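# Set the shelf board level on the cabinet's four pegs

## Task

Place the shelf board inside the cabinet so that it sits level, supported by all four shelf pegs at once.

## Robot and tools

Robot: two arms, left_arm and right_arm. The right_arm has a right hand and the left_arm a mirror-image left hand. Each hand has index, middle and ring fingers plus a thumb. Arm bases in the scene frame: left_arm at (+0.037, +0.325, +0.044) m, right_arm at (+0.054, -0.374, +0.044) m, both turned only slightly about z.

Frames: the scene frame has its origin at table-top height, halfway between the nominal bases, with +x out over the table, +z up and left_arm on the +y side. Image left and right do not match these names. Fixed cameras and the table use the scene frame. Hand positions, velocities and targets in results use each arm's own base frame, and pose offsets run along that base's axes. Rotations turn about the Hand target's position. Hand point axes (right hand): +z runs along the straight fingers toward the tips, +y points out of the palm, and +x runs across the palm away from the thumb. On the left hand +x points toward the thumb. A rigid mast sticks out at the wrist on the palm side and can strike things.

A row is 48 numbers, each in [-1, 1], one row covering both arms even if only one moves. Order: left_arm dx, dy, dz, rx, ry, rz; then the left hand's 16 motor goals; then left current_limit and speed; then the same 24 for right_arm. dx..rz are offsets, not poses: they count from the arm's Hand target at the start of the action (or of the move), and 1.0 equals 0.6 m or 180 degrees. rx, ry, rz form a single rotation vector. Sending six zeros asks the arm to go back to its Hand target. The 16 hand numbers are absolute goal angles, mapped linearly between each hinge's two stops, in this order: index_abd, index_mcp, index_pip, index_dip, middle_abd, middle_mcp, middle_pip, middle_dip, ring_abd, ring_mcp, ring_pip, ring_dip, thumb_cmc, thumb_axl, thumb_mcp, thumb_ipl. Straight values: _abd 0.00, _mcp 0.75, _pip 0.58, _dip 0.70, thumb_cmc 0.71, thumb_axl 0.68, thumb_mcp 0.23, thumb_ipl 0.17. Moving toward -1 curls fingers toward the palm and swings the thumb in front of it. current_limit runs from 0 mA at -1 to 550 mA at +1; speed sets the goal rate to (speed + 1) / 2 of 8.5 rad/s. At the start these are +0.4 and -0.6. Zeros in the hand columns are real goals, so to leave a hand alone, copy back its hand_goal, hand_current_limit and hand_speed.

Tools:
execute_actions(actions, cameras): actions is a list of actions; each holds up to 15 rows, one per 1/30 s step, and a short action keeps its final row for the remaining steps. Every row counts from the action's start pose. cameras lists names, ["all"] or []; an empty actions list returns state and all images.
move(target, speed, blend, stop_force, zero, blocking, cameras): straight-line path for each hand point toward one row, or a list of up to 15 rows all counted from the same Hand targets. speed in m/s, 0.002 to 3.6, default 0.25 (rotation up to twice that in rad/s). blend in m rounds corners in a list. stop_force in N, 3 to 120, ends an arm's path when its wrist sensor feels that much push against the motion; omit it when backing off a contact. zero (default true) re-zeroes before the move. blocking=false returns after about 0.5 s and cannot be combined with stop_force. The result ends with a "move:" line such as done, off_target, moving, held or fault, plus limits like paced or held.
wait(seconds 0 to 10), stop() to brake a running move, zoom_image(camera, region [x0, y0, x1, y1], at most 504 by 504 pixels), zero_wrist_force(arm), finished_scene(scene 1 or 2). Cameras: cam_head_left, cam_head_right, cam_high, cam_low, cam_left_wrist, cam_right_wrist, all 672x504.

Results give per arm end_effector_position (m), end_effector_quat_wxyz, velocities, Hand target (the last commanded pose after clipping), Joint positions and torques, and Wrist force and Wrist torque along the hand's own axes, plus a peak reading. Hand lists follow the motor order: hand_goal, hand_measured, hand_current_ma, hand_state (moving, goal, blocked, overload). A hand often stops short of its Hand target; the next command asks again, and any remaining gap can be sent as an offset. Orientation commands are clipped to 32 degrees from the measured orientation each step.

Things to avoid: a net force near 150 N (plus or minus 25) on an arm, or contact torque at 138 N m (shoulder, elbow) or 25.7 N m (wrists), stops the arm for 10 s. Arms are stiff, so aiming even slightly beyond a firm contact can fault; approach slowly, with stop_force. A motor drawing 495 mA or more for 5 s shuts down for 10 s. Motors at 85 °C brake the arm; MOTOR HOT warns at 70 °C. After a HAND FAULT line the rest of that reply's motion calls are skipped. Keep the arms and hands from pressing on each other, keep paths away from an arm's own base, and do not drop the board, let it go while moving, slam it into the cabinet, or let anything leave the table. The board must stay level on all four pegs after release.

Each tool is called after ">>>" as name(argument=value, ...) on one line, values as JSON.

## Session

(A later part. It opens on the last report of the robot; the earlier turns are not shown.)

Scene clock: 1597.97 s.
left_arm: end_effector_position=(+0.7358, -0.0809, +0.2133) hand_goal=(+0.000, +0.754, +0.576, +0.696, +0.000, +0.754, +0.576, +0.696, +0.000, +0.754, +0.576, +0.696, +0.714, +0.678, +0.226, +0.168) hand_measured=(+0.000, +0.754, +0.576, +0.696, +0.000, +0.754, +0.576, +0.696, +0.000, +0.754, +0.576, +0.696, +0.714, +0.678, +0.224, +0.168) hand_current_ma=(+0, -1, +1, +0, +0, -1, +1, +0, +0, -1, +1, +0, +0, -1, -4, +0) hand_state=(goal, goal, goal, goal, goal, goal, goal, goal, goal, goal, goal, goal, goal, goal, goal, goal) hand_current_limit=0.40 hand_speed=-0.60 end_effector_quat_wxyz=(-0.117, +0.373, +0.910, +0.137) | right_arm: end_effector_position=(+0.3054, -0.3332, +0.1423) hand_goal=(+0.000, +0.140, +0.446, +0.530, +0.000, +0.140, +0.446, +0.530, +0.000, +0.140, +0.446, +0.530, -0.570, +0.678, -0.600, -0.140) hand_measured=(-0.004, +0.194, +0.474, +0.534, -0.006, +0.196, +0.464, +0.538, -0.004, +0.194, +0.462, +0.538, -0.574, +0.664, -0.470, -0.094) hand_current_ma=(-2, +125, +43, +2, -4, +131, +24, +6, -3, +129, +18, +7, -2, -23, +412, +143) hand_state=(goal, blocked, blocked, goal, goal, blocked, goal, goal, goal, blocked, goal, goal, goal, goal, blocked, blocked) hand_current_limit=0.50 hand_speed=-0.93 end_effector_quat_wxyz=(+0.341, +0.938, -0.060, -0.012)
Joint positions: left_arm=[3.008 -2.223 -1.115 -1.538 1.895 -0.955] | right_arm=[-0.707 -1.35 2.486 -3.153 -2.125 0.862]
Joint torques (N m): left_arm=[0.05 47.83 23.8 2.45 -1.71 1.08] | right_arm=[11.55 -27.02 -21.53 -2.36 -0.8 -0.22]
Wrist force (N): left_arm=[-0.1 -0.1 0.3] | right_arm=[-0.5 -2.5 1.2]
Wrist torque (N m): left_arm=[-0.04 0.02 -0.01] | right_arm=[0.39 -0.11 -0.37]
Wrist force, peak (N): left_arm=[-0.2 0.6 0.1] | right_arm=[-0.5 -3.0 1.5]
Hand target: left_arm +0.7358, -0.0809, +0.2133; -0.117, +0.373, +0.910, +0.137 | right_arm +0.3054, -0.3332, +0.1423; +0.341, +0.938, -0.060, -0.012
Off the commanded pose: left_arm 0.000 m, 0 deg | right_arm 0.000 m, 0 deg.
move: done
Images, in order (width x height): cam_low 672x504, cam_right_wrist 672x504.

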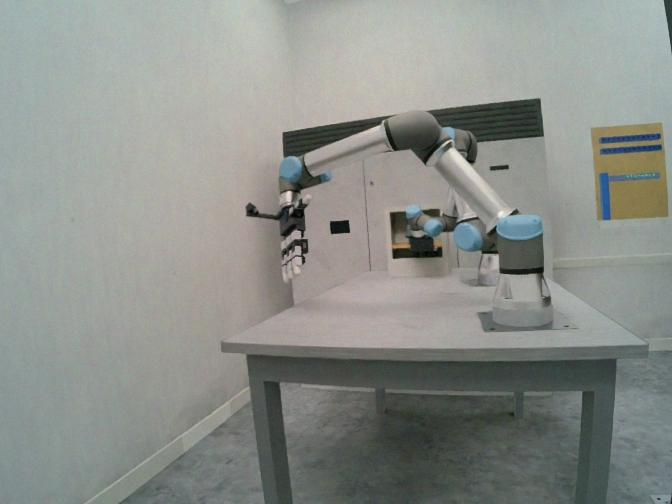

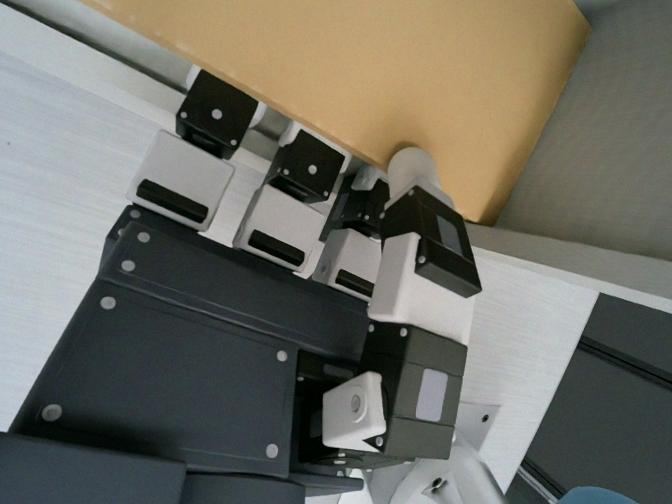

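>>> move(target=[0,0,0,0,0,0,0,0.754,0.576,0.696,0,0.754,0.576,0.696,0,0.754,0.576,0.696,0.714,0.678,0.226,0.168,0.4,-0.6,0,0,0,0,0,0,0,0.19,0.46,0.54,0,0.19,0.46,0.54,0,0.19,0.46,0.54,-0.571,0.678,-0.6,-0.14,0.5,-0.93], speed=0.01, cameras=["cam_low","cam_right_wrist"])

>>> zoom_image(camera="cam_low", region=[380, 230, 460, 280])

Scene clock: 1602.13 s.
left_arm: end_effector_position=(+0.7358, -0.0809, +0.2133) hand_goal=(+0.000, +0.754, +0.576, +0.696, +0.000, +0.754, +0.576, +0.696, +0.000, +0.754, +0.576, +0.696, +0.714, +0.678, +0.226, +0.168) hand_measured=(+0.000, +0.754, +0.576, +0.696, +0.000, +0.754, +0.576, +0.696, +0.000, +0.754, +0.576, +0.696, +0.714, +0.678, +0.224, +0.168) hand_current_ma=(+0, -1, +1, +0, +0, -1, +1, +0, +0, -1, +1, +0, +0, -1, -4, +0) hand_state=(goal, goal, goal, goal, goal, goal, goal, goal, goal, goal, goal, goal, goal, goal, goal, goal) hand_current_limit=0.40 hand_speed=-0.60 end_effector_quat_wxyz=(-0.117, +0.373, +0.910, +0.137) | right_arm: end_effector_position=(+0.3054, -0.3332, +0.1423) hand_goal=(+0.000, +0.190, +0.460, +0.540, +0.000, +0.190, +0.460, +0.540, +0.000, +0.190, +0.460, +0.540, -0.570, +0.678, -0.600, -0.140) hand_measured=(-0.002, +0.214, +0.484, +0.548, -0.004, +0.222, +0.472, +0.544, -0.002, +0.226, +0.470, +0.544, -0.574, +0.666, -0.478, -0.094) hand_current_ma=(-1, +38, +37, +7, -2, +61, +14, +3, -1, +69, +10, +2, -2, -19, +413, +143) hand_state=(goal, blocked, blocked, goal, goal, blocked, goal, goal, goal, blocked, goal, goal, goal, goal, blocked, blocked) hand_current_limit=0.50 hand_speed=-0.93 end_effector_quat_wxyz=(+0.341, +0.938, -0.060, -0.012)
Joint positions: left_arm=[3.008 -2.223 -1.115 -1.538 1.895 -0.955] | right_arm=[-0.707 -1.35 2.486 -3.153 -2.125 0.862]
Joint torques (N m): left_arm=[0.05 47.78 23.69 2.54 -1.9 1.16] | right_arm=[10.97 -18.9 -10.75 -4.46 -1.24 0.05]
Wrist force (N): left_arm=[-0.2 0.2 0.2] | right_arm=[-0.6 0.5 -0.7]
Wrist torque (N m): left_arm=[0.00 0.02 -0.02] | right_arm=[0.40 -0.17 -0.44]
Wrist force, peak (N): left_arm=[0.0 0.5 0.5] | right_arm=[-0.5 -2.8 1.6]
Hand target: left_arm +0.7358, -0.0809, +0.2133; -0.117, +0.373, +0.910, +0.137 | right_arm +0.3054, -0.3332, +0.1423; +0.341, +0.938, -0.060, -0.012
Off the commanded pose: left_arm 0.000 m, 0 deg | right_arm 0.000 m, 0 deg.
move: done
Images, in order (width x height): cam_low 672x504, cam_right_wrist 672x504.

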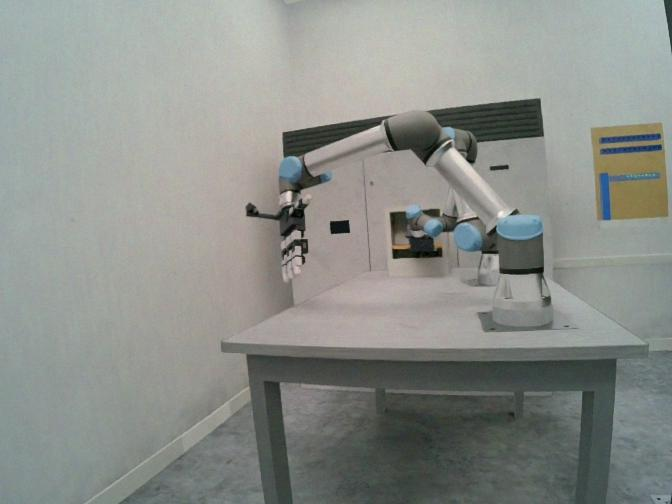

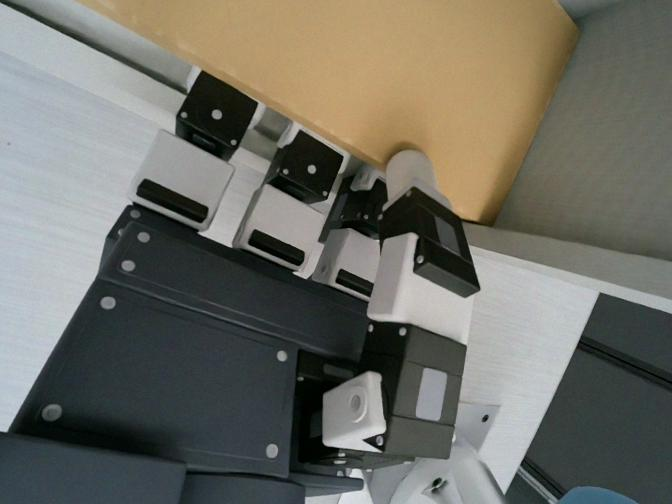

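Scaled by 6.300 from the camera's 672x504 image, which has a finer 960x720 frame.

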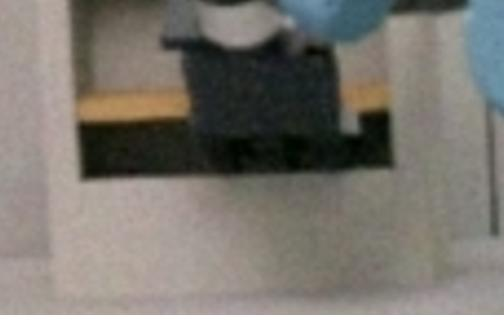

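>>> move(target=[0,0,0,0,0,0,0,0.754,0.576,0.696,0,0.754,0.576,0.696,0,0.754,0.576,0.696,0.714,0.678,0.226,0.168,0.4,-0.6,0,0,0.005,0,0,0,0,0.19,0.46,0.54,0,0.19,0.46,0.54,0,0.19,0.46,0.54,-0.571,0.678,-0.6,-0.14,0.5,-0.93], speed=0.01)

>>> move(target=[0,0,0,0,0,0,0,0.754,0.576,0.696,0,0.754,0.576,0.696,0,0.754,0.576,0.696,0.714,0.678,0.226,0.168,0.4,-0.6,0,0,0,0,0,0,0,0.20,0.49,0.57,0,0.20,0.49,0.57,0,0.20,0.49,0.57,-0.571,0.678,-0.62,-0.14,0.5,-0.93], speed=0.01, cameras=["cam_low","cam_right_wrist"])

>>> zoom_image(camera="cam_low", region=[380, 230, 460, 280])

Scene clock: 1620.53 s.
left_arm: end_effector_position=(+0.7358, -0.0809, +0.2133) hand_goal=(+0.000, +0.754, +0.576, +0.696, +0.000, +0.754, +0.576, +0.696, +0.000, +0.754, +0.576, +0.696, +0.714, +0.678, +0.226, +0.168) hand_measured=(+0.000, +0.754, +0.576, +0.696, +0.000, +0.754, +0.576, +0.696, +0.000, +0.754, +0.576, +0.696, +0.714, +0.678, +0.224, +0.168) hand_current_ma=(+0, -1, +1, +0, +0, -1, +1, +0, +0, -1, +1, +0, +0, -1, -4, +0) hand_state=(goal, goal, goal, goal, goal, goal, goal, goal, goal, goal, goal, goal, goal, goal, goal, goal) hand_current_limit=0.40 hand_speed=-0.60 end_effector_quat_wxyz=(-0.117, +0.373, +0.910, +0.137) | right_arm: end_effector_position=(+0.3054, -0.3332, +0.1453) hand_goal=(+0.000, +0.190, +0.460, +0.540, +0.000, +0.190, +0.460, +0.540, +0.000, +0.190, +0.460, +0.540, -0.570, +0.678, -0.600, -0.140) hand_measured=(-0.002, +0.232, +0.484, +0.548, -0.004, +0.234, +0.478, +0.546, -0.002, +0.234, +0.474, +0.546, -0.574, +0.668, -0.492, -0.094) hand_current_ma=(+0, +86, +37, +7, -2, +96, +22, +5, -1, +95, +17, +6, -2, -13, +413, +143) hand_state=(goal, blocked, blocked, goal, goal, blocked, goal, goal, goal, blocked, goal, goal, goal, goal, blocked, blocked) hand_current_limit=0.50 hand_speed=-0.93 end_effector_quat_wxyz=(+0.341, +0.938, -0.060, -0.012)
Joint positions: left_arm=[3.008 -2.223 -1.115 -1.538 1.895 -0.955] | right_arm=[-0.707 -1.36 2.485 -3.141 -2.125 0.862]
Joint torques (N m): left_arm=[0.31 48.4 23.59 2.47 -1.71 1.17] | right_arm=[10.83 -22.3 -20.98 -3.24 -2.07 -0.68]
Wrist force (N): left_arm=[-0.2 -0.1 -0.1] | right_arm=[-0.5 -2.6 1.4]
Wrist torque (N m): left_arm=[-0.02 0.01 -0.01] | right_arm=[0.37 -0.11 -0.36]
Wrist force, peak (N): left_arm=[-0.3 0.5 0.4] | right_arm=[-0.7 -2.6 1.5]
Hand target: left_arm +0.7358, -0.0809, +0.2133; -0.117, +0.373, +0.910, +0.137 | right_arm +0.3054, -0.3332, +0.1453; +0.341, +0.938, -0.060, -0.012
Off the commanded pose: left_arm 0.000 m, 0 deg | right_arm 0.000 m, 0 deg.
move: done

Scene clock: 1621.03 s.
left_arm: end_effector_position=(+0.7358, -0.0809, +0.2133) hand_goal=(+0.000, +0.754, +0.576, +0.696, +0.000, +0.754, +0.576, +0.696, +0.000, +0.754, +0.576, +0.696, +0.714, +0.678, +0.226, +0.168) hand_measured=(+0.000, +0.754, +0.576, +0.696, +0.000, +0.754, +0.576, +0.696, +0.000, +0.754, +0.576, +0.696, +0.714, +0.678, +0.224, +0.168) hand_current_ma=(+0, -1, +1, +0, +0, -1, +1, +0, +0, -1, +1, +0, +0, -1, -4, +0) hand_state=(goal, goal, goal, goal, goal, goal, goal, goal, goal, goal, goal, goal, goal, goal, goal, goal) hand_current_limit=0.40 hand_speed=-0.60 end_effector_quat_wxyz=(-0.117, +0.373, +0.910, +0.137) | right_arm: end_effector_position=(+0.3054, -0.3332, +0.1453) hand_goal=(+0.000, +0.200, +0.490, +0.570, +0.000, +0.200, +0.490, +0.570, +0.000, +0.200, +0.490, +0.570, -0.570, +0.678, -0.620, -0.140) hand_measured=(-0.002, +0.236, +0.502, +0.572, -0.002, +0.244, +0.502, +0.574, -0.002, +0.244, +0.506, +0.578, -0.572, +0.674, -0.576, -0.124) hand_current_ma=(+0, +70, +13, +1, -1, +90, +11, +2, +0, +95, +19, +7, -1, -2, +125, +31) hand_state=(goal, blocked, goal, goal, goal, blocked, goal, goal, goal, blocked, goal, goal, goal, goal, blocked, goal) hand_current_limit=0.50 hand_speed=-0.93 end_effector_quat_wxyz=(+0.341, +0.938, -0.060, -0.012)
Joint positions: left_arm=[3.008 -2.223 -1.115 -1.538 1.895 -0.955] | right_arm=[-0.707 -1.36 2.485 -3.141 -2.125 0.862]
Joint torques (N m): left_arm=[0.67 48.01 23.72 2.41 -1.79 1.12] | right_arm=[10.58 -15.32 -17.33 -5.5 -2.13 -0.72]
Wrist force (N): left_arm=[0.0 0.3 0.3] | right_arm=[-0.7 -2.3 0.9]
Wrist torque (N m): left_arm=[0.01 0.00 -0.01] | right_arm=[0.33 0.00 -0.30]
Wrist force, peak (N): left_arm=[-0.2 0.3 0.4] | right_arm=[-0.7 -2.7 1.1]
Hand target: left_arm +0.7358, -0.0809, +0.2133; -0.117, +0.373, +0.910, +0.137 | right_arm +0.3054, -0.3332, +0.1453; +0.341, +0.938, -0.060, -0.012
Off the commanded pose: left_arm 0.000 m, 0 deg | right_arm 0.000 m, 0 deg.
move: done
Images, in order (width x height): cam_low 672x504, cam_right_wrist 672x504.

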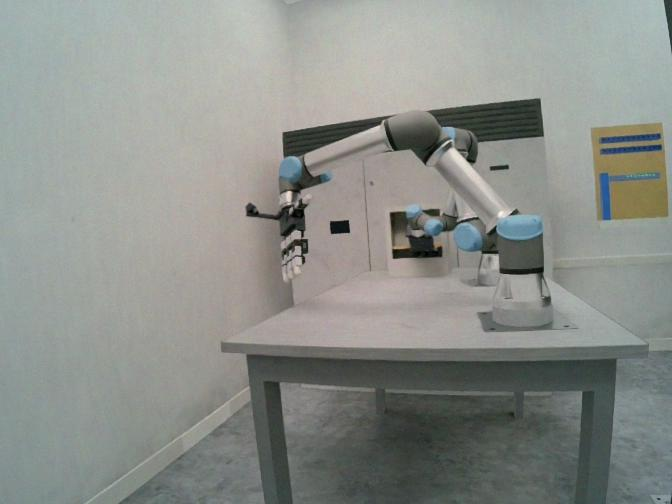

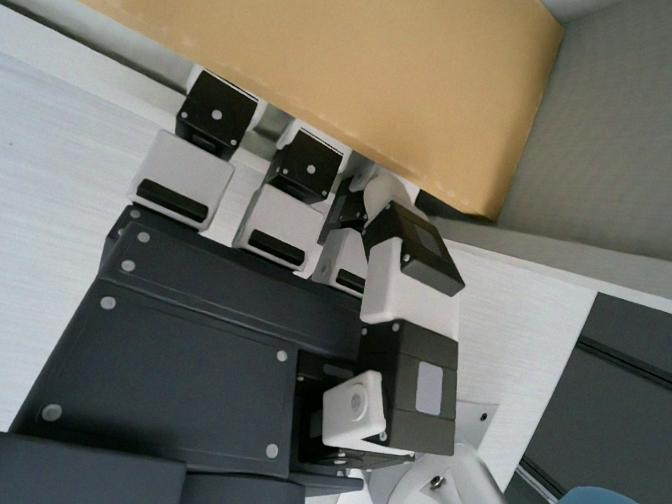

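Scaled by 6.300 from the camera's 672x504 image, which has a finer 960x720 frame.

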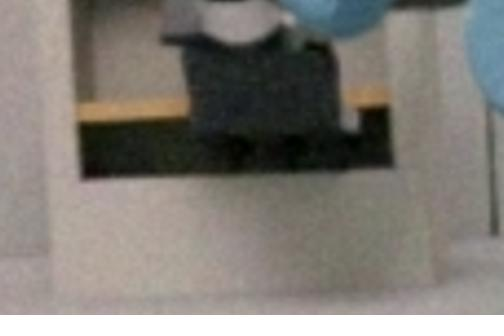

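>>> wait(seconds=0.1, cameras=["cam_high","cam_low","cam_right_wrist"])

>>> zoom_image(camera="cam_high", region=[110, 90, 180, 180])

>>> zoom_image(camera="cam_high", region=[160, 60, 215, 130])

>>> zoom_image(camera="cam_right_wrist", region=[200, 60, 500, 300])

Scene clock: 1632.13 s.
left_arm: end_effector_position=(+0.7358, -0.0809, +0.2133) hand_goal=(+0.000, +0.754, +0.576, +0.696, +0.000, +0.754, +0.576, +0.696, +0.000, +0.754, +0.576, +0.696, +0.714, +0.678, +0.226, +0.168) hand_measured=(+0.000, +0.754, +0.576, +0.696, +0.000, +0.754, +0.576, +0.696, +0.000, +0.754, +0.576, +0.696, +0.714, +0.678, +0.224, +0.168) hand_current_ma=(+0, -1, +1, +0, +0, -1, +1, +0, +0, -1, +1, +0, +0, -1, -4, +0) hand_state=(goal, goal, goal, goal, goal, goal, goal, goal, goal, goal, goal, goal, goal, goal, goal, goal) hand_current_limit=0.40 hand_speed=-0.60 end_effector_quat_wxyz=(-0.117, +0.373, +0.910, +0.137) | right_arm: end_effector_position=(+0.3054, -0.3332, +0.1453) hand_goal=(+0.000, +0.200, +0.490, +0.570, +0.000, +0.200, +0.490, +0.570, +0.000, +0.200, +0.490, +0.570, -0.570, +0.678, -0.620, -0.140) hand_measured=(-0.002, +0.236, +0.502, +0.572, -0.002, +0.244, +0.502, +0.574, -0.002, +0.244, +0.506, +0.578, -0.572, +0.674, -0.576, -0.124) hand_current_ma=(+0, +70, +13, +1, -1, +90, +11, +2, +0, +95, +19, +7, -1, -2, +125, +31) hand_state=(goal, blocked, goal, goal, goal, blocked, goal, goal, goal, blocked, goal, goal, goal, goal, blocked, goal) hand_current_limit=0.50 hand_speed=-0.93 end_effector_quat_wxyz=(+0.341, +0.938, -0.060, -0.012)
Joint positions: left_arm=[3.008 -2.223 -1.115 -1.538 1.895 -0.955] | right_arm=[-0.707 -1.36 2.485 -3.141 -2.125 0.862]
Joint torques (N m): left_arm=[0.31 47.44 22.93 2.49 -1.73 1.15] | right_arm=[10.2 -15.08 -5.59 -5.49 -2.59 -0.73]
Wrist force (N): left_arm=[-0.1 0.2 0.2] | right_arm=[-0.3 -2.1 1.0]
Wrist torque (N m): left_arm=[-0.01 0.01 -0.01] | right_arm=[0.34 -0.06 -0.27]
Wrist force, peak (N): left_arm=[-0.2 0.6 0.1] | right_arm=[-0.4 -2.4 1.3]
Hand target: left_arm +0.7358, -0.0809, +0.2133; -0.117, +0.373, +0.910, +0.137 | right_arm +0.3054, -0.3332, +0.1453; +0.341, +0.938, -0.060, -0.012
Off the commanded pose: left_arm 0.000 m, 0 deg | right_arm 0.000 m, 0 deg.
wait: 0.10 s; at rest from the start
Images, in order (width x height): cam_high 672x504, cam_low 672x504, cam_right_wrist 672x504.

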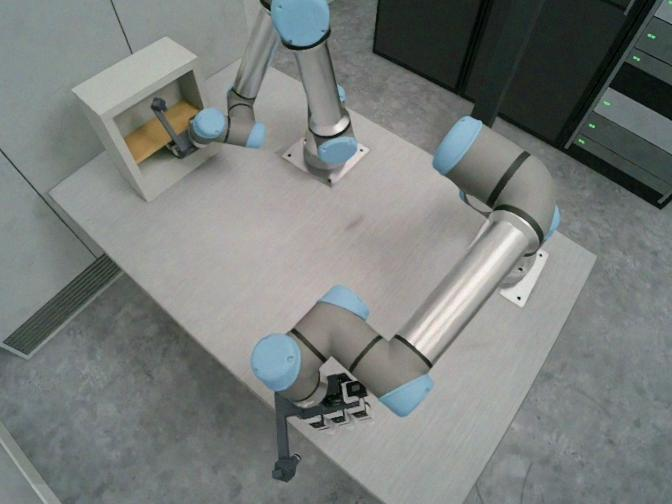

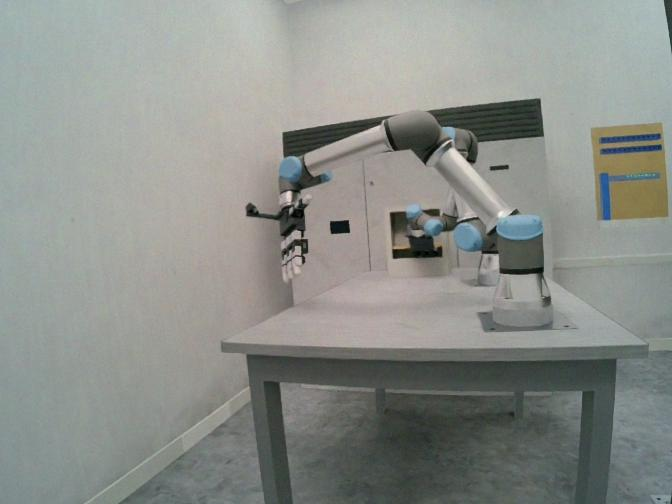

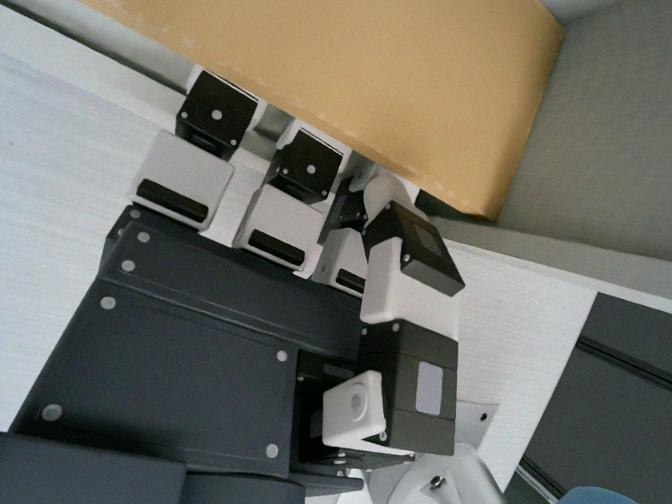

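Scaled by 5.600 from the camera's 672x504 image, which has a finer 960x720 frame.

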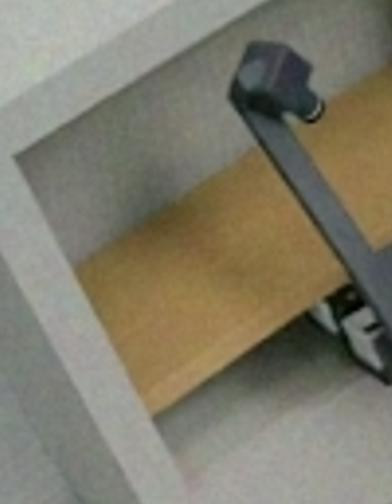

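Scaled by 7.200 from the camera's 672x504 image, which has a finer 960x720 frame.

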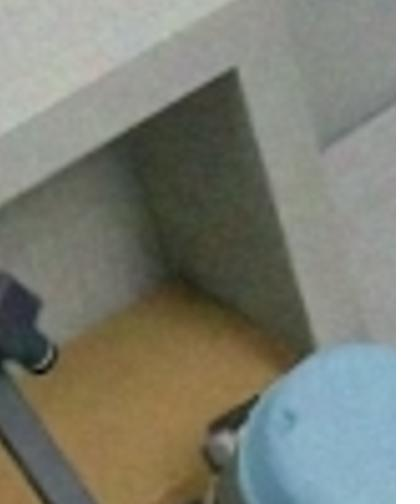

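Scaled by 1.680 from the camera's 672x504 image, which has a finer 960x720 frame.

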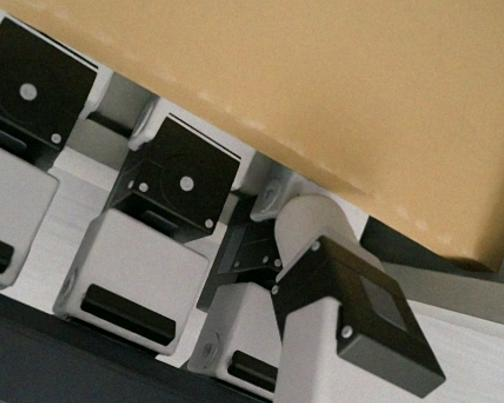

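>>> move(target=[0,0,0,0,0,0,0,0.754,0.576,0.696,0,0.754,0.576,0.696,0,0.754,0.576,0.696,0.714,0.678,0.226,0.168,0.4,-0.6,0,0,0,0.0165,-0.002,0.0003,0,0.20,0.49,0.57,0,0.20,0.49,0.57,0,0.20,0.49,0.57,-0.571,0.678,-0.58,-0.12,0.5,-0.93], speed=0.02)

Scene clock: 1652.97 s.
left_arm: end_effector_position=(+0.7358, -0.0809, +0.2133) hand_goal=(+0.000, +0.754, +0.576, +0.696, +0.000, +0.754, +0.576, +0.696, +0.000, +0.754, +0.576, +0.696, +0.714, +0.678, +0.226, +0.168) hand_measured=(+0.000, +0.754, +0.576, +0.696, +0.000, +0.754, +0.576, +0.696, +0.000, +0.754, +0.576, +0.696, +0.714, +0.678, +0.224, +0.168) hand_current_ma=(+0, -1, +1, +0, +0, -1, +1, +0, +0, -1, +1, +0, +0, -1, -4, +0) hand_state=(goal, goal, goal, goal, goal, goal, goal, goal, goal, goal, goal, goal, goal, goal, goal, goal) hand_current_limit=0.40 hand_speed=-0.60 end_effector_quat_wxyz=(-0.117, +0.373, +0.910, +0.137) | right_arm: end_effector_position=(+0.3054, -0.3332, +0.1453) hand_goal=(+0.000, +0.200, +0.490, +0.570, +0.000, +0.200, +0.490, +0.570, +0.000, +0.200, +0.490, +0.570, -0.570, +0.678, -0.580, -0.120) hand_measured=(+0.000, +0.236, +0.498, +0.572, -0.002, +0.228, +0.500, +0.574, -0.002, +0.244, +0.498, +0.574, -0.572, +0.674, -0.576, -0.118) hand_current_ma=(+0, +70, +8, +1, -1, +49, +10, +2, +0, +91, +8, +2, -1, -2, +5, +2) hand_state=(goal, blocked, goal, goal, goal, blocked, goal, goal, goal, blocked, goal, goal, goal, goal, goal, goal) hand_current_limit=0.50 hand_speed=-0.93 end_effector_quat_wxyz=(+0.316, +0.947, -0.060, -0.010)
Joint positions: left_arm=[3.008 -2.223 -1.115 -1.538 1.895 -0.955] | right_arm=[-0.723 -1.407 2.475 -3.054 -2.079 0.865]
Joint torques (N m): left_arm=[0.45 47.77 23.03 2.42 -1.82 1.12] | right_arm=[-6.13 -14.08 -18.09 -4.98 -2.99 1.69]
Wrist force (N): left_arm=[-0.1 0.2 0.1] | right_arm=[-1.0 -1.1 -0.3]
Wrist torque (N m): left_arm=[0.02 0.01 -0.01] | right_arm=[0.23 0.06 -0.29]
Wrist force, peak (N): left_arm=[-0.4 0.2 0.5] | right_arm=[-0.4 -2.6 1.1]
Hand target: left_arm +0.7358, -0.0809, +0.2133; -0.117, +0.373, +0.910, +0.137 | right_arm +0.3054, -0.3332, +0.1453; +0.316, +0.947, -0.060, -0.010
Off the commanded pose: left_arm 0.000 m, 0 deg | right_arm 0.000 m, 0 deg.
move: done

>>> move(target=[0,0,0,0,0,0,0,0.754,0.576,0.696,0,0.754,0.576,0.696,0,0.754,0.576,0.696,0.714,0.678,0.226,0.168,0.4,-0.6,0.0020,0.0266,0,0,0,0,0,0.20,0.49,0.57,0,0.20,0.49,0.57,0,0.20,0.49,0.57,-0.571,0.678,-0.58,-0.12,0.5,-0.93], speed=0.02, stop_force=6, cameras=["cam_high","cam_low","cam_right_wrist"])

>>> zoom_image(camera="cam_low", region=[380, 230, 460, 280])

>>> zoom_image(camera="cam_high", region=[110, 90, 180, 180])

Scene clock: 1665.93 s.
left_arm: end_effector_position=(+0.7358, -0.0809, +0.2133) hand_goal=(+0.000, +0.754, +0.576, +0.696, +0.000, +0.754, +0.576, +0.696, +0.000, +0.754, +0.576, +0.696, +0.714, +0.678, +0.226, +0.168) hand_measured=(+0.000, +0.754, +0.576, +0.696, +0.000, +0.754, +0.576, +0.696, +0.000, +0.754, +0.576, +0.696, +0.714, +0.678, +0.224, +0.168) hand_current_ma=(+0, -1, +1, +0, +0, -1, +1, +0, +0, -1, +1, +0, +0, -1, -4, +0) hand_state=(goal, goal, goal, goal, goal, goal, goal, goal, goal, goal, goal, goal, goal, goal, goal, goal) hand_current_limit=0.40 hand_speed=-0.60 end_effector_quat_wxyz=(-0.117, +0.373, +0.910, +0.137) | right_arm: end_effector_position=(+0.3066, -0.3173, +0.1453) hand_goal=(+0.000, +0.200, +0.490, +0.570, +0.000, +0.200, +0.490, +0.570, +0.000, +0.200, +0.490, +0.570, -0.570, +0.678, -0.580, -0.120) hand_measured=(+0.000, +0.236, +0.498, +0.572, -0.002, +0.228, +0.500, +0.574, -0.002, +0.242, +0.498, +0.574, -0.572, +0.674, -0.576, -0.118) hand_current_ma=(+0, +70, +8, +1, -1, +49, +10, +2, +0, +87, +8, +2, -1, -2, +5, +2) hand_state=(goal, blocked, goal, goal, goal, blocked, goal, goal, goal, blocked, goal, goal, goal, goal, goal, goal) hand_current_limit=0.50 hand_speed=-0.93 end_effector_quat_wxyz=(+0.316, +0.947, -0.060, -0.010)
Joint positions: left_arm=[3.008 -2.223 -1.115 -1.538 1.895 -0.955] | right_arm=[-0.686 -1.422 2.487 -3.031 -2.094 0.904]
Joint torques (N m): left_arm=[0.7 47.42 23.16 2.43 -1.8 1.1] | right_arm=[-15.24 -12.73 -22.89 -5.22 0.33 -1.82]
Wrist force (N): left_arm=[-0.2 0.1 0.4] | right_arm=[-0.5 -1.5 -0.2]
Wrist torque (N m): left_arm=[-0.03 0.02 -0.02] | right_arm=[0.26 0.05 -0.24]
Wrist force, peak (N): left_arm=[-0.2 0.1 0.6] | right_arm=[-0.9 -1.7 -0.2]
Hand target: left_arm +0.7358, -0.0809, +0.2133; -0.117, +0.373, +0.910, +0.137 | right_arm +0.3066, -0.3173, +0.1453; +0.316, +0.947, -0.060, -0.010
Off the commanded pose: left_arm 0.000 m, 0 deg | right_arm 0.000 m, 0 deg.
move: done
Images, in order (width x height): cam_high 672x504, cam_low 672x504, cam_right_wrist 672x504.

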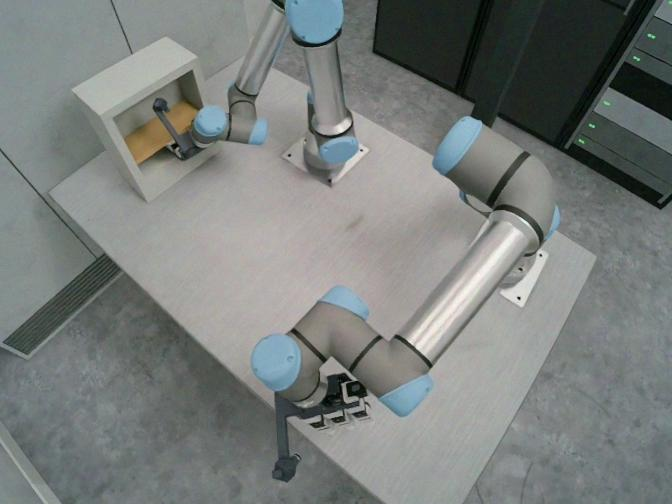

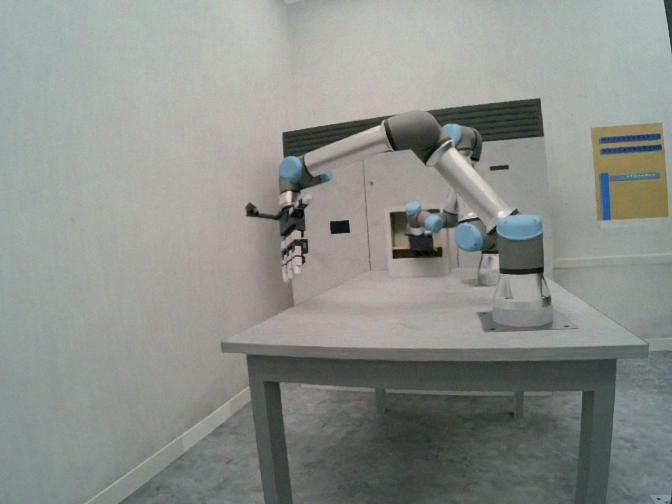

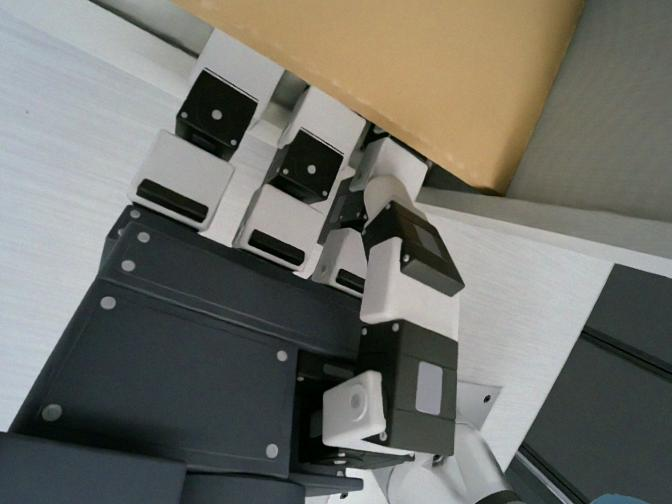

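Scaled by 6.300 from the camera's 672x504 image, which has a finer 960x720 frame.

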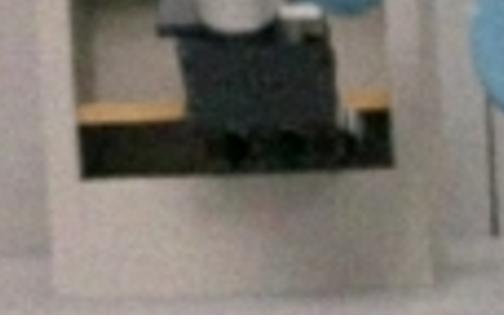

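Scaled by 5.600 from the camera's 672x504 image, which has a finer 960x720 frame.

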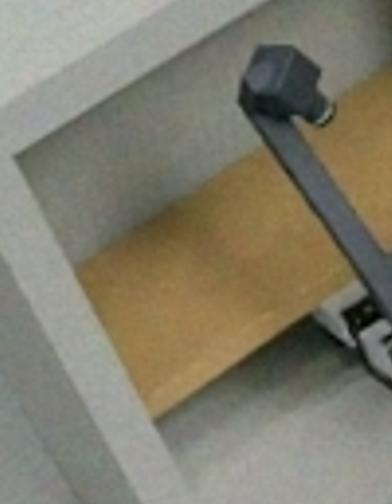

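>>> move(target=[0,0,0,0,0,0,0,0.754,0.576,0.696,0,0.754,0.576,0.696,0,0.754,0.576,0.696,0.714,0.678,0.226,0.168,0.4,-0.6,0.0024,0.0332,0,0,0,0,0,0.20,0.49,0.57,0,0.20,0.49,0.57,0,0.20,0.49,0.57,-0.571,0.678,-0.58,-0.12,0.5,-0.93], speed=0.02, stop_force=6, cameras=["cam_high","cam_low","cam_right_wrist"])

>>> zoom_image(camera="cam_high", region=[110, 90, 200, 190])

Scene clock: 1671.83 s.
left_arm: end_effector_position=(+0.7358, -0.0809, +0.2133) hand_goal=(+0.000, +0.754, +0.576, +0.696, +0.000, +0.754, +0.576, +0.696, +0.000, +0.754, +0.576, +0.696, +0.714, +0.678, +0.226, +0.168) hand_measured=(+0.000, +0.754, +0.576, +0.696, +0.000, +0.754, +0.576, +0.696, +0.000, +0.754, +0.576, +0.696, +0.714, +0.678, +0.224, +0.168) hand_current_ma=(+0, -1, +1, +0, +0, -1, +1, +0, +0, -1, +1, +0, +0, -1, -4, +0) hand_state=(goal, goal, goal, goal, goal, goal, goal, goal, goal, goal, goal, goal, goal, goal, goal, goal) hand_current_limit=0.40 hand_speed=-0.60 end_effector_quat_wxyz=(-0.117, +0.373, +0.910, +0.137) | right_arm: end_effector_position=(+0.3080, -0.2973, +0.1453) hand_goal=(+0.000, +0.200, +0.490, +0.570, +0.000, +0.200, +0.490, +0.570, +0.000, +0.200, +0.490, +0.570, -0.570, +0.678, -0.580, -0.120) hand_measured=(+0.000, +0.236, +0.498, +0.572, -0.002, +0.230, +0.502, +0.574, -0.002, +0.240, +0.498, +0.574, -0.572, +0.674, -0.576, -0.118) hand_current_ma=(+0, +70, +8, +1, -1, +54, +13, +3, +0, +79, +8, +2, -1, -2, +5, +2) hand_state=(goal, blocked, goal, goal, goal, blocked, goal, goal, goal, blocked, goal, goal, goal, goal, goal, goal) hand_current_limit=0.50 hand_speed=-0.93 end_effector_quat_wxyz=(+0.316, +0.947, -0.060, -0.010)
Joint positions: left_arm=[3.008 -2.223 -1.115 -1.538 1.895 -0.955] | right_arm=[-0.637 -1.441 2.499 -2.997 -2.112 0.957]
Joint torques (N m): left_arm=[0.74 47.6 23.18 2.49 -1.75 1.22] | right_arm=[-15.45 -13.22 -23.24 -5.22 0.26 -1.92]
Wrist force (N): left_arm=[0.0 0.5 0.1] | right_arm=[-0.7 -1.2 -0.3]
Wrist torque (N m): left_arm=[0.04 0.00 -0.01] | right_arm=[0.39 0.08 -0.23]
Wrist force, peak (N): left_arm=[-0.4 0.1 0.7] | right_arm=[-1.0 -1.6 -0.6]
Hand target: left_arm +0.7358, -0.0809, +0.2133; -0.117, +0.373, +0.910, +0.137 | right_arm +0.3080, -0.2973, +0.1453; +0.316, +0.947, -0.060, -0.010
Off the commanded pose: left_arm 0.000 m, 0 deg | right_arm 0.000 m, 0 deg.
move: done
Images, in order (width x height): cam_high 672x504, cam_low 672x504, cam_right_wrist 672x504.

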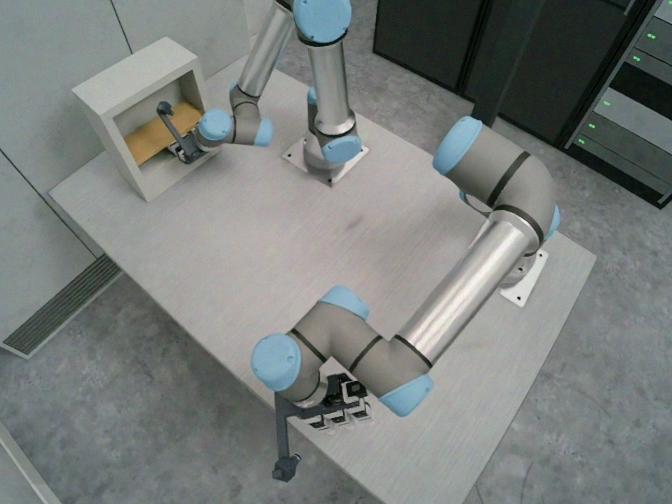

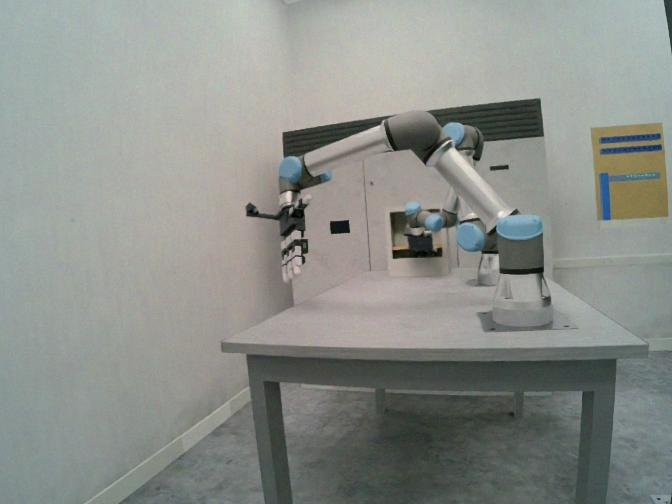

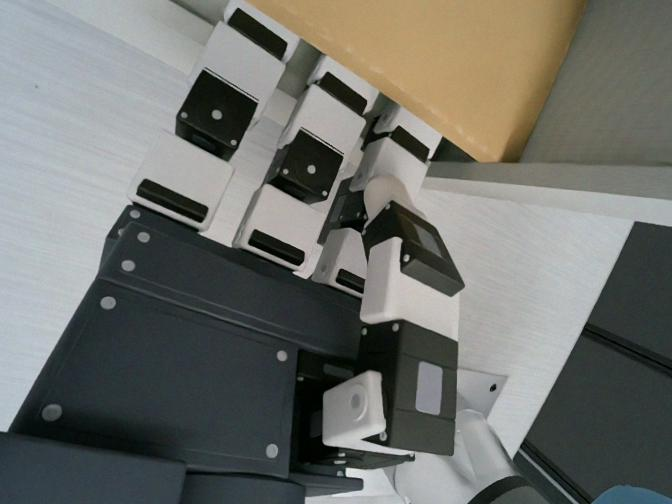

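Scaled by 5.040 from the camera's 672x504 image, which has a finer 960x720 frame.

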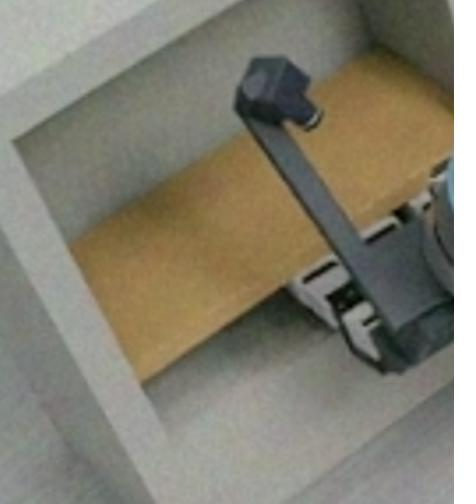

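>>> move(target=[0,0,0,0,0,0,0,0.754,0.576,0.696,0,0.754,0.576,0.696,0,0.754,0.576,0.696,0.714,0.678,0.226,0.168,0.4,-0.6,0,0,-0.0167,0,0,0,0,0.20,0.49,0.57,0,0.20,0.49,0.57,0,0.20,0.49,0.57,-0.571,0.678,-0.58,-0.12,0.5,-0.93], speed=0.01, stop_force=3, cameras=["cam_high","cam_low","cam_right_wrist"])

>>> zoom_image(camera="cam_high", region=[110, 90, 200, 190])

>>> zoom_image(camera="cam_low", region=[380, 230, 460, 280])

Scene clock: 1679.20 s.
left_arm: end_effector_position=(+0.7358, -0.0809, +0.2133) hand_goal=(+0.000, +0.754, +0.576, +0.696, +0.000, +0.754, +0.576, +0.696, +0.000, +0.754, +0.576, +0.696, +0.714, +0.678, +0.226, +0.168) hand_measured=(+0.000, +0.754, +0.576, +0.696, +0.000, +0.754, +0.576, +0.696, +0.000, +0.754, +0.576, +0.696, +0.714, +0.678, +0.224, +0.168) hand_current_ma=(+0, -1, +1, +0, +0, -1, +1, +0, +0, -1, +1, +0, +0, -1, -4, +0) hand_state=(goal, goal, goal, goal, goal, goal, goal, goal, goal, goal, goal, goal, goal, goal, goal, goal) hand_current_limit=0.40 hand_speed=-0.60 end_effector_quat_wxyz=(-0.117, +0.373, +0.910, +0.137) | right_arm: end_effector_position=(+0.3080, -0.2973, +0.1352) hand_goal=(+0.000, +0.200, +0.490, +0.570, +0.000, +0.200, +0.490, +0.570, +0.000, +0.200, +0.490, +0.570, -0.570, +0.678, -0.580, -0.120) hand_measured=(+0.000, +0.236, +0.498, +0.572, -0.002, +0.224, +0.498, +0.574, -0.002, +0.220, +0.496, +0.574, -0.572, +0.674, -0.576, -0.118) hand_current_ma=(+0, +70, +8, +1, -1, +37, +6, +2, +0, +28, +5, +2, -1, -2, +5, +2) hand_state=(goal, blocked, goal, goal, goal, blocked, goal, goal, goal, goal, goal, goal, goal, goal, goal, goal) hand_current_limit=0.50 hand_speed=-0.93 end_effector_quat_wxyz=(+0.316, +0.947, -0.060, -0.011)
Joint positions: left_arm=[3.008 -2.223 -1.115 -1.538 1.895 -0.955] | right_arm=[-0.637 -1.406 2.506 -3.04 -2.112 0.957]
Joint torques (N m): left_arm=[0.19 47.16 23.48 2.46 -1.92 0.85] | right_arm=[-14.58 -28.3 -13.66 -0.74 -0.52 0.25]
Wrist force (N): left_arm=[0.2 0.4 0.2] | right_arm=[-0.9 0.0 -1.5]
Wrist torque (N m): left_arm=[0.03 -0.03 0.01] | right_arm=[0.24 0.19 -0.20]
Wrist force, peak (N): left_arm=[-0.4 0.5 0.3] | right_arm=[-0.9 -0.4 -2.0]
Hand target: left_arm +0.7358, -0.0809, +0.2133; -0.117, +0.373, +0.910, +0.137 | right_arm +0.3080, -0.2973, +0.1353; +0.316, +0.947, -0.060, -0.010
Off the commanded pose: left_arm 0.000 m, 0 deg | right_arm 0.000 m, 0 deg.
move: done
Images, in order (width x height): cam_high 672x504, cam_low 672x504, cam_right_wrist 672x504.

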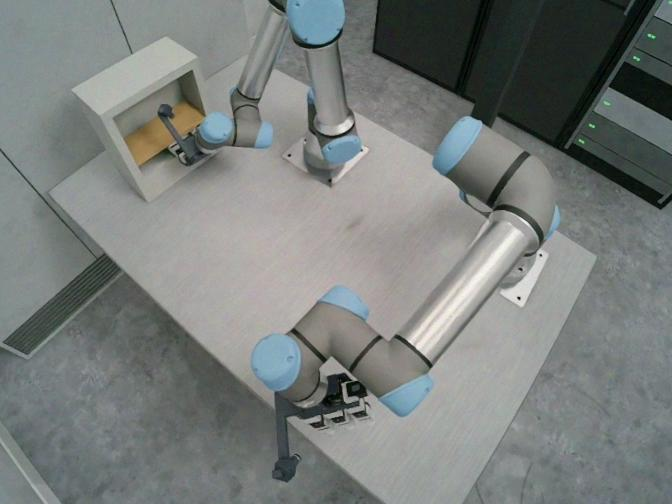

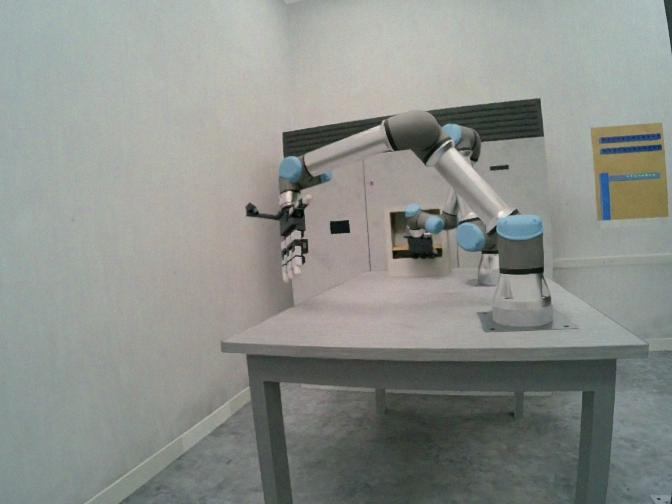

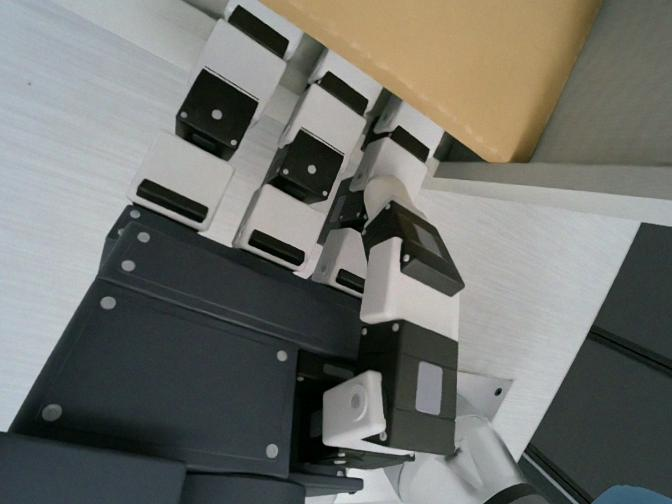

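Scaled by 5.040 from the camera's 672x504 image, which has a finer 960x720 frame.

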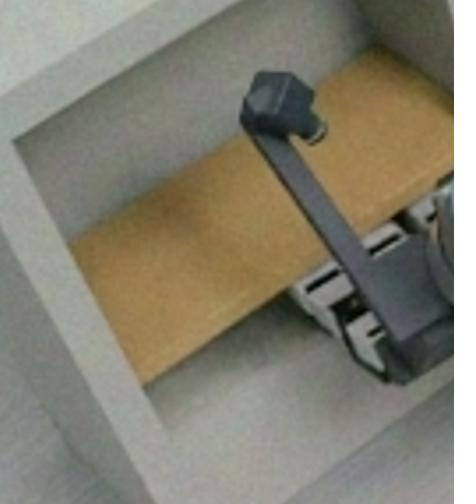

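Scaled by 6.300 from the camera's 672x504 image, which has a finer 960x720 frame.

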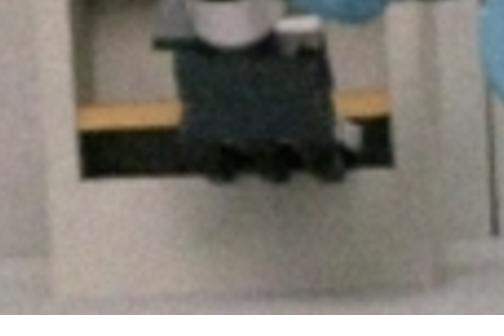

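>>> move(target=[0,0,0,0,0,0,0,0.754,0.576,0.696,0,0.754,0.576,0.696,0,0.754,0.576,0.696,0.714,0.678,0.226,0.168,0.4,-0.6,0,0,-0.0083,0,0,0,0,0.20,0.49,0.57,0,0.20,0.49,0.57,0,0.20,0.49,0.57,-0.571,0.678,-0.58,-0.12,0.5,-0.93], speed=0.01, stop_force=3, cameras=["cam_high","cam_low","cam_right_wrist"])

>>> zoom_image(camera="cam_high", region=[110, 90, 200, 190])

>>> zoom_image(camera="cam_low", region=[380, 230, 460, 280])

Scene clock: 1686.43 s.
left_arm: end_effector_position=(+0.7358, -0.0809, +0.2133) hand_goal=(+0.000, +0.754, +0.576, +0.696, +0.000, +0.754, +0.576, +0.696, +0.000, +0.754, +0.576, +0.696, +0.714, +0.678, +0.226, +0.168) hand_measured=(+0.000, +0.754, +0.576, +0.696, +0.000, +0.754, +0.576, +0.696, +0.000, +0.754, +0.576, +0.696, +0.714, +0.678, +0.224, +0.168) hand_current_ma=(+0, -1, +1, +0, +0, -1, +1, +0, +0, -1, +1, +0, +0, -1, -4, +0) hand_state=(goal, goal, goal, goal, goal, goal, goal, goal, goal, goal, goal, goal, goal, goal, goal, goal) hand_current_limit=0.40 hand_speed=-0.60 end_effector_quat_wxyz=(-0.117, +0.373, +0.910, +0.137) | right_arm: end_effector_position=(+0.3080, -0.2973, +0.1303) hand_goal=(+0.000, +0.200, +0.490, +0.570, +0.000, +0.200, +0.490, +0.570, +0.000, +0.200, +0.490, +0.570, -0.570, +0.678, -0.580, -0.120) hand_measured=(+0.002, +0.208, +0.476, +0.572, -0.002, +0.210, +0.492, +0.574, -0.002, +0.218, +0.496, +0.574, -0.572, +0.676, -0.566, -0.118) hand_current_ma=(+0, +9, -16, +1, -1, +11, +1, +2, +0, +25, +5, +2, -1, -2, +26, +1) hand_state=(goal, goal, goal, goal, goal, goal, goal, goal, goal, goal, goal, goal, goal, goal, goal, goal) hand_current_limit=0.50 hand_speed=-0.93 end_effector_quat_wxyz=(+0.316, +0.947, -0.060, -0.011)
Joint positions: left_arm=[3.008 -2.223 -1.115 -1.538 1.895 -0.955] | right_arm=[-0.637 -1.389 2.51 -3.061 -2.112 0.957]
Joint torques (N m): left_arm=[0.86 47.66 23.56 2.44 -1.77 1.15] | right_arm=[-13.78 -27.99 -10.33 -0.3 -2.36 -0.05]
Wrist force (N): left_arm=[-0.1 -0.1 0.1] | right_arm=[-0.4 1.4 -3.6]
Wrist torque (N m): left_arm=[-0.03 0.01 -0.01] | right_arm=[0.20 0.14 -0.21]
Wrist force, peak (N): left_arm=[-0.3 0.6 0.4] | right_arm=[-0.6 1.7 -4.1]
Hand target: left_arm +0.7358, -0.0809, +0.2133; -0.117, +0.373, +0.910, +0.137 | right_arm +0.3080, -0.2973, +0.1303; +0.316, +0.947, -0.060, -0.010
Off the commanded pose: left_arm 0.000 m, 0 deg | right_arm 0.000 m, 0 deg.
move: done
Images, in order (width x height): cam_high 672x504, cam_low 672x504, cam_right_wrist 672x504.

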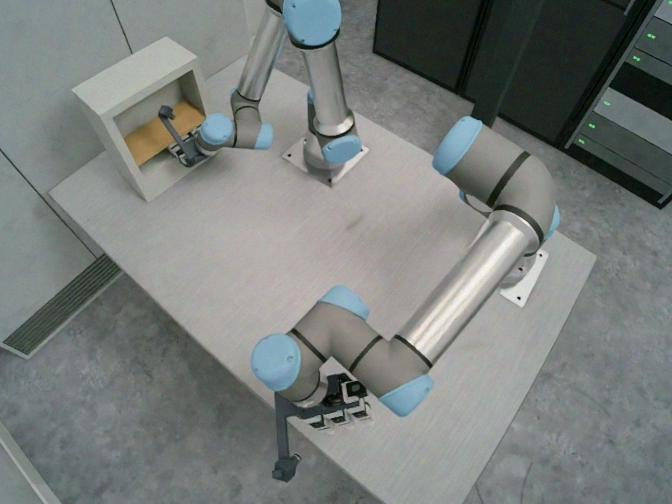

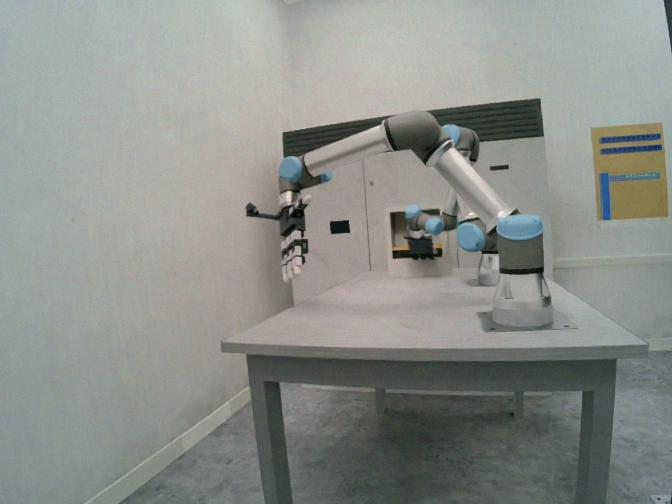

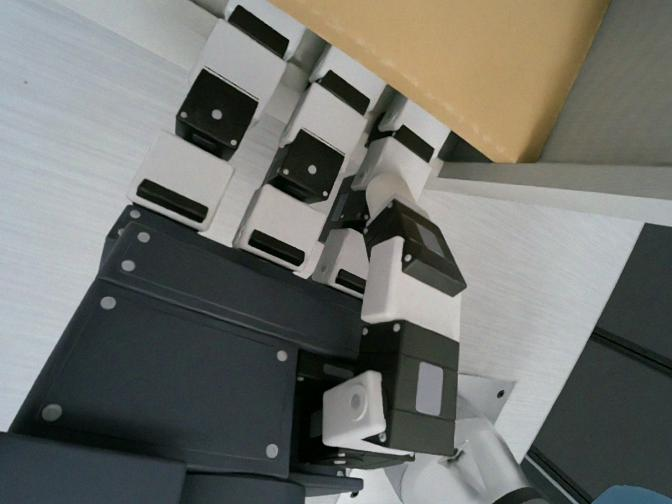

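Scaled by 5.040 from the camera's 672x504 image, which has a finer 960x720 frame.

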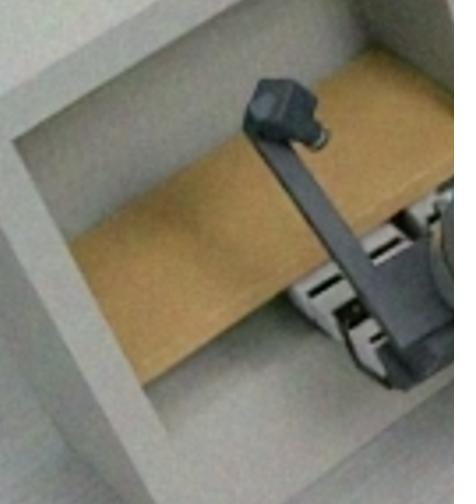

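Scaled by 6.300 from the camera's 672x504 image, which has a finer 960x720 frame.

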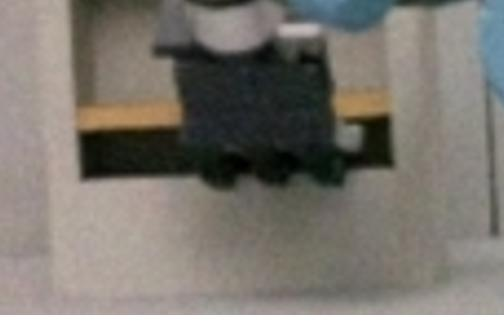

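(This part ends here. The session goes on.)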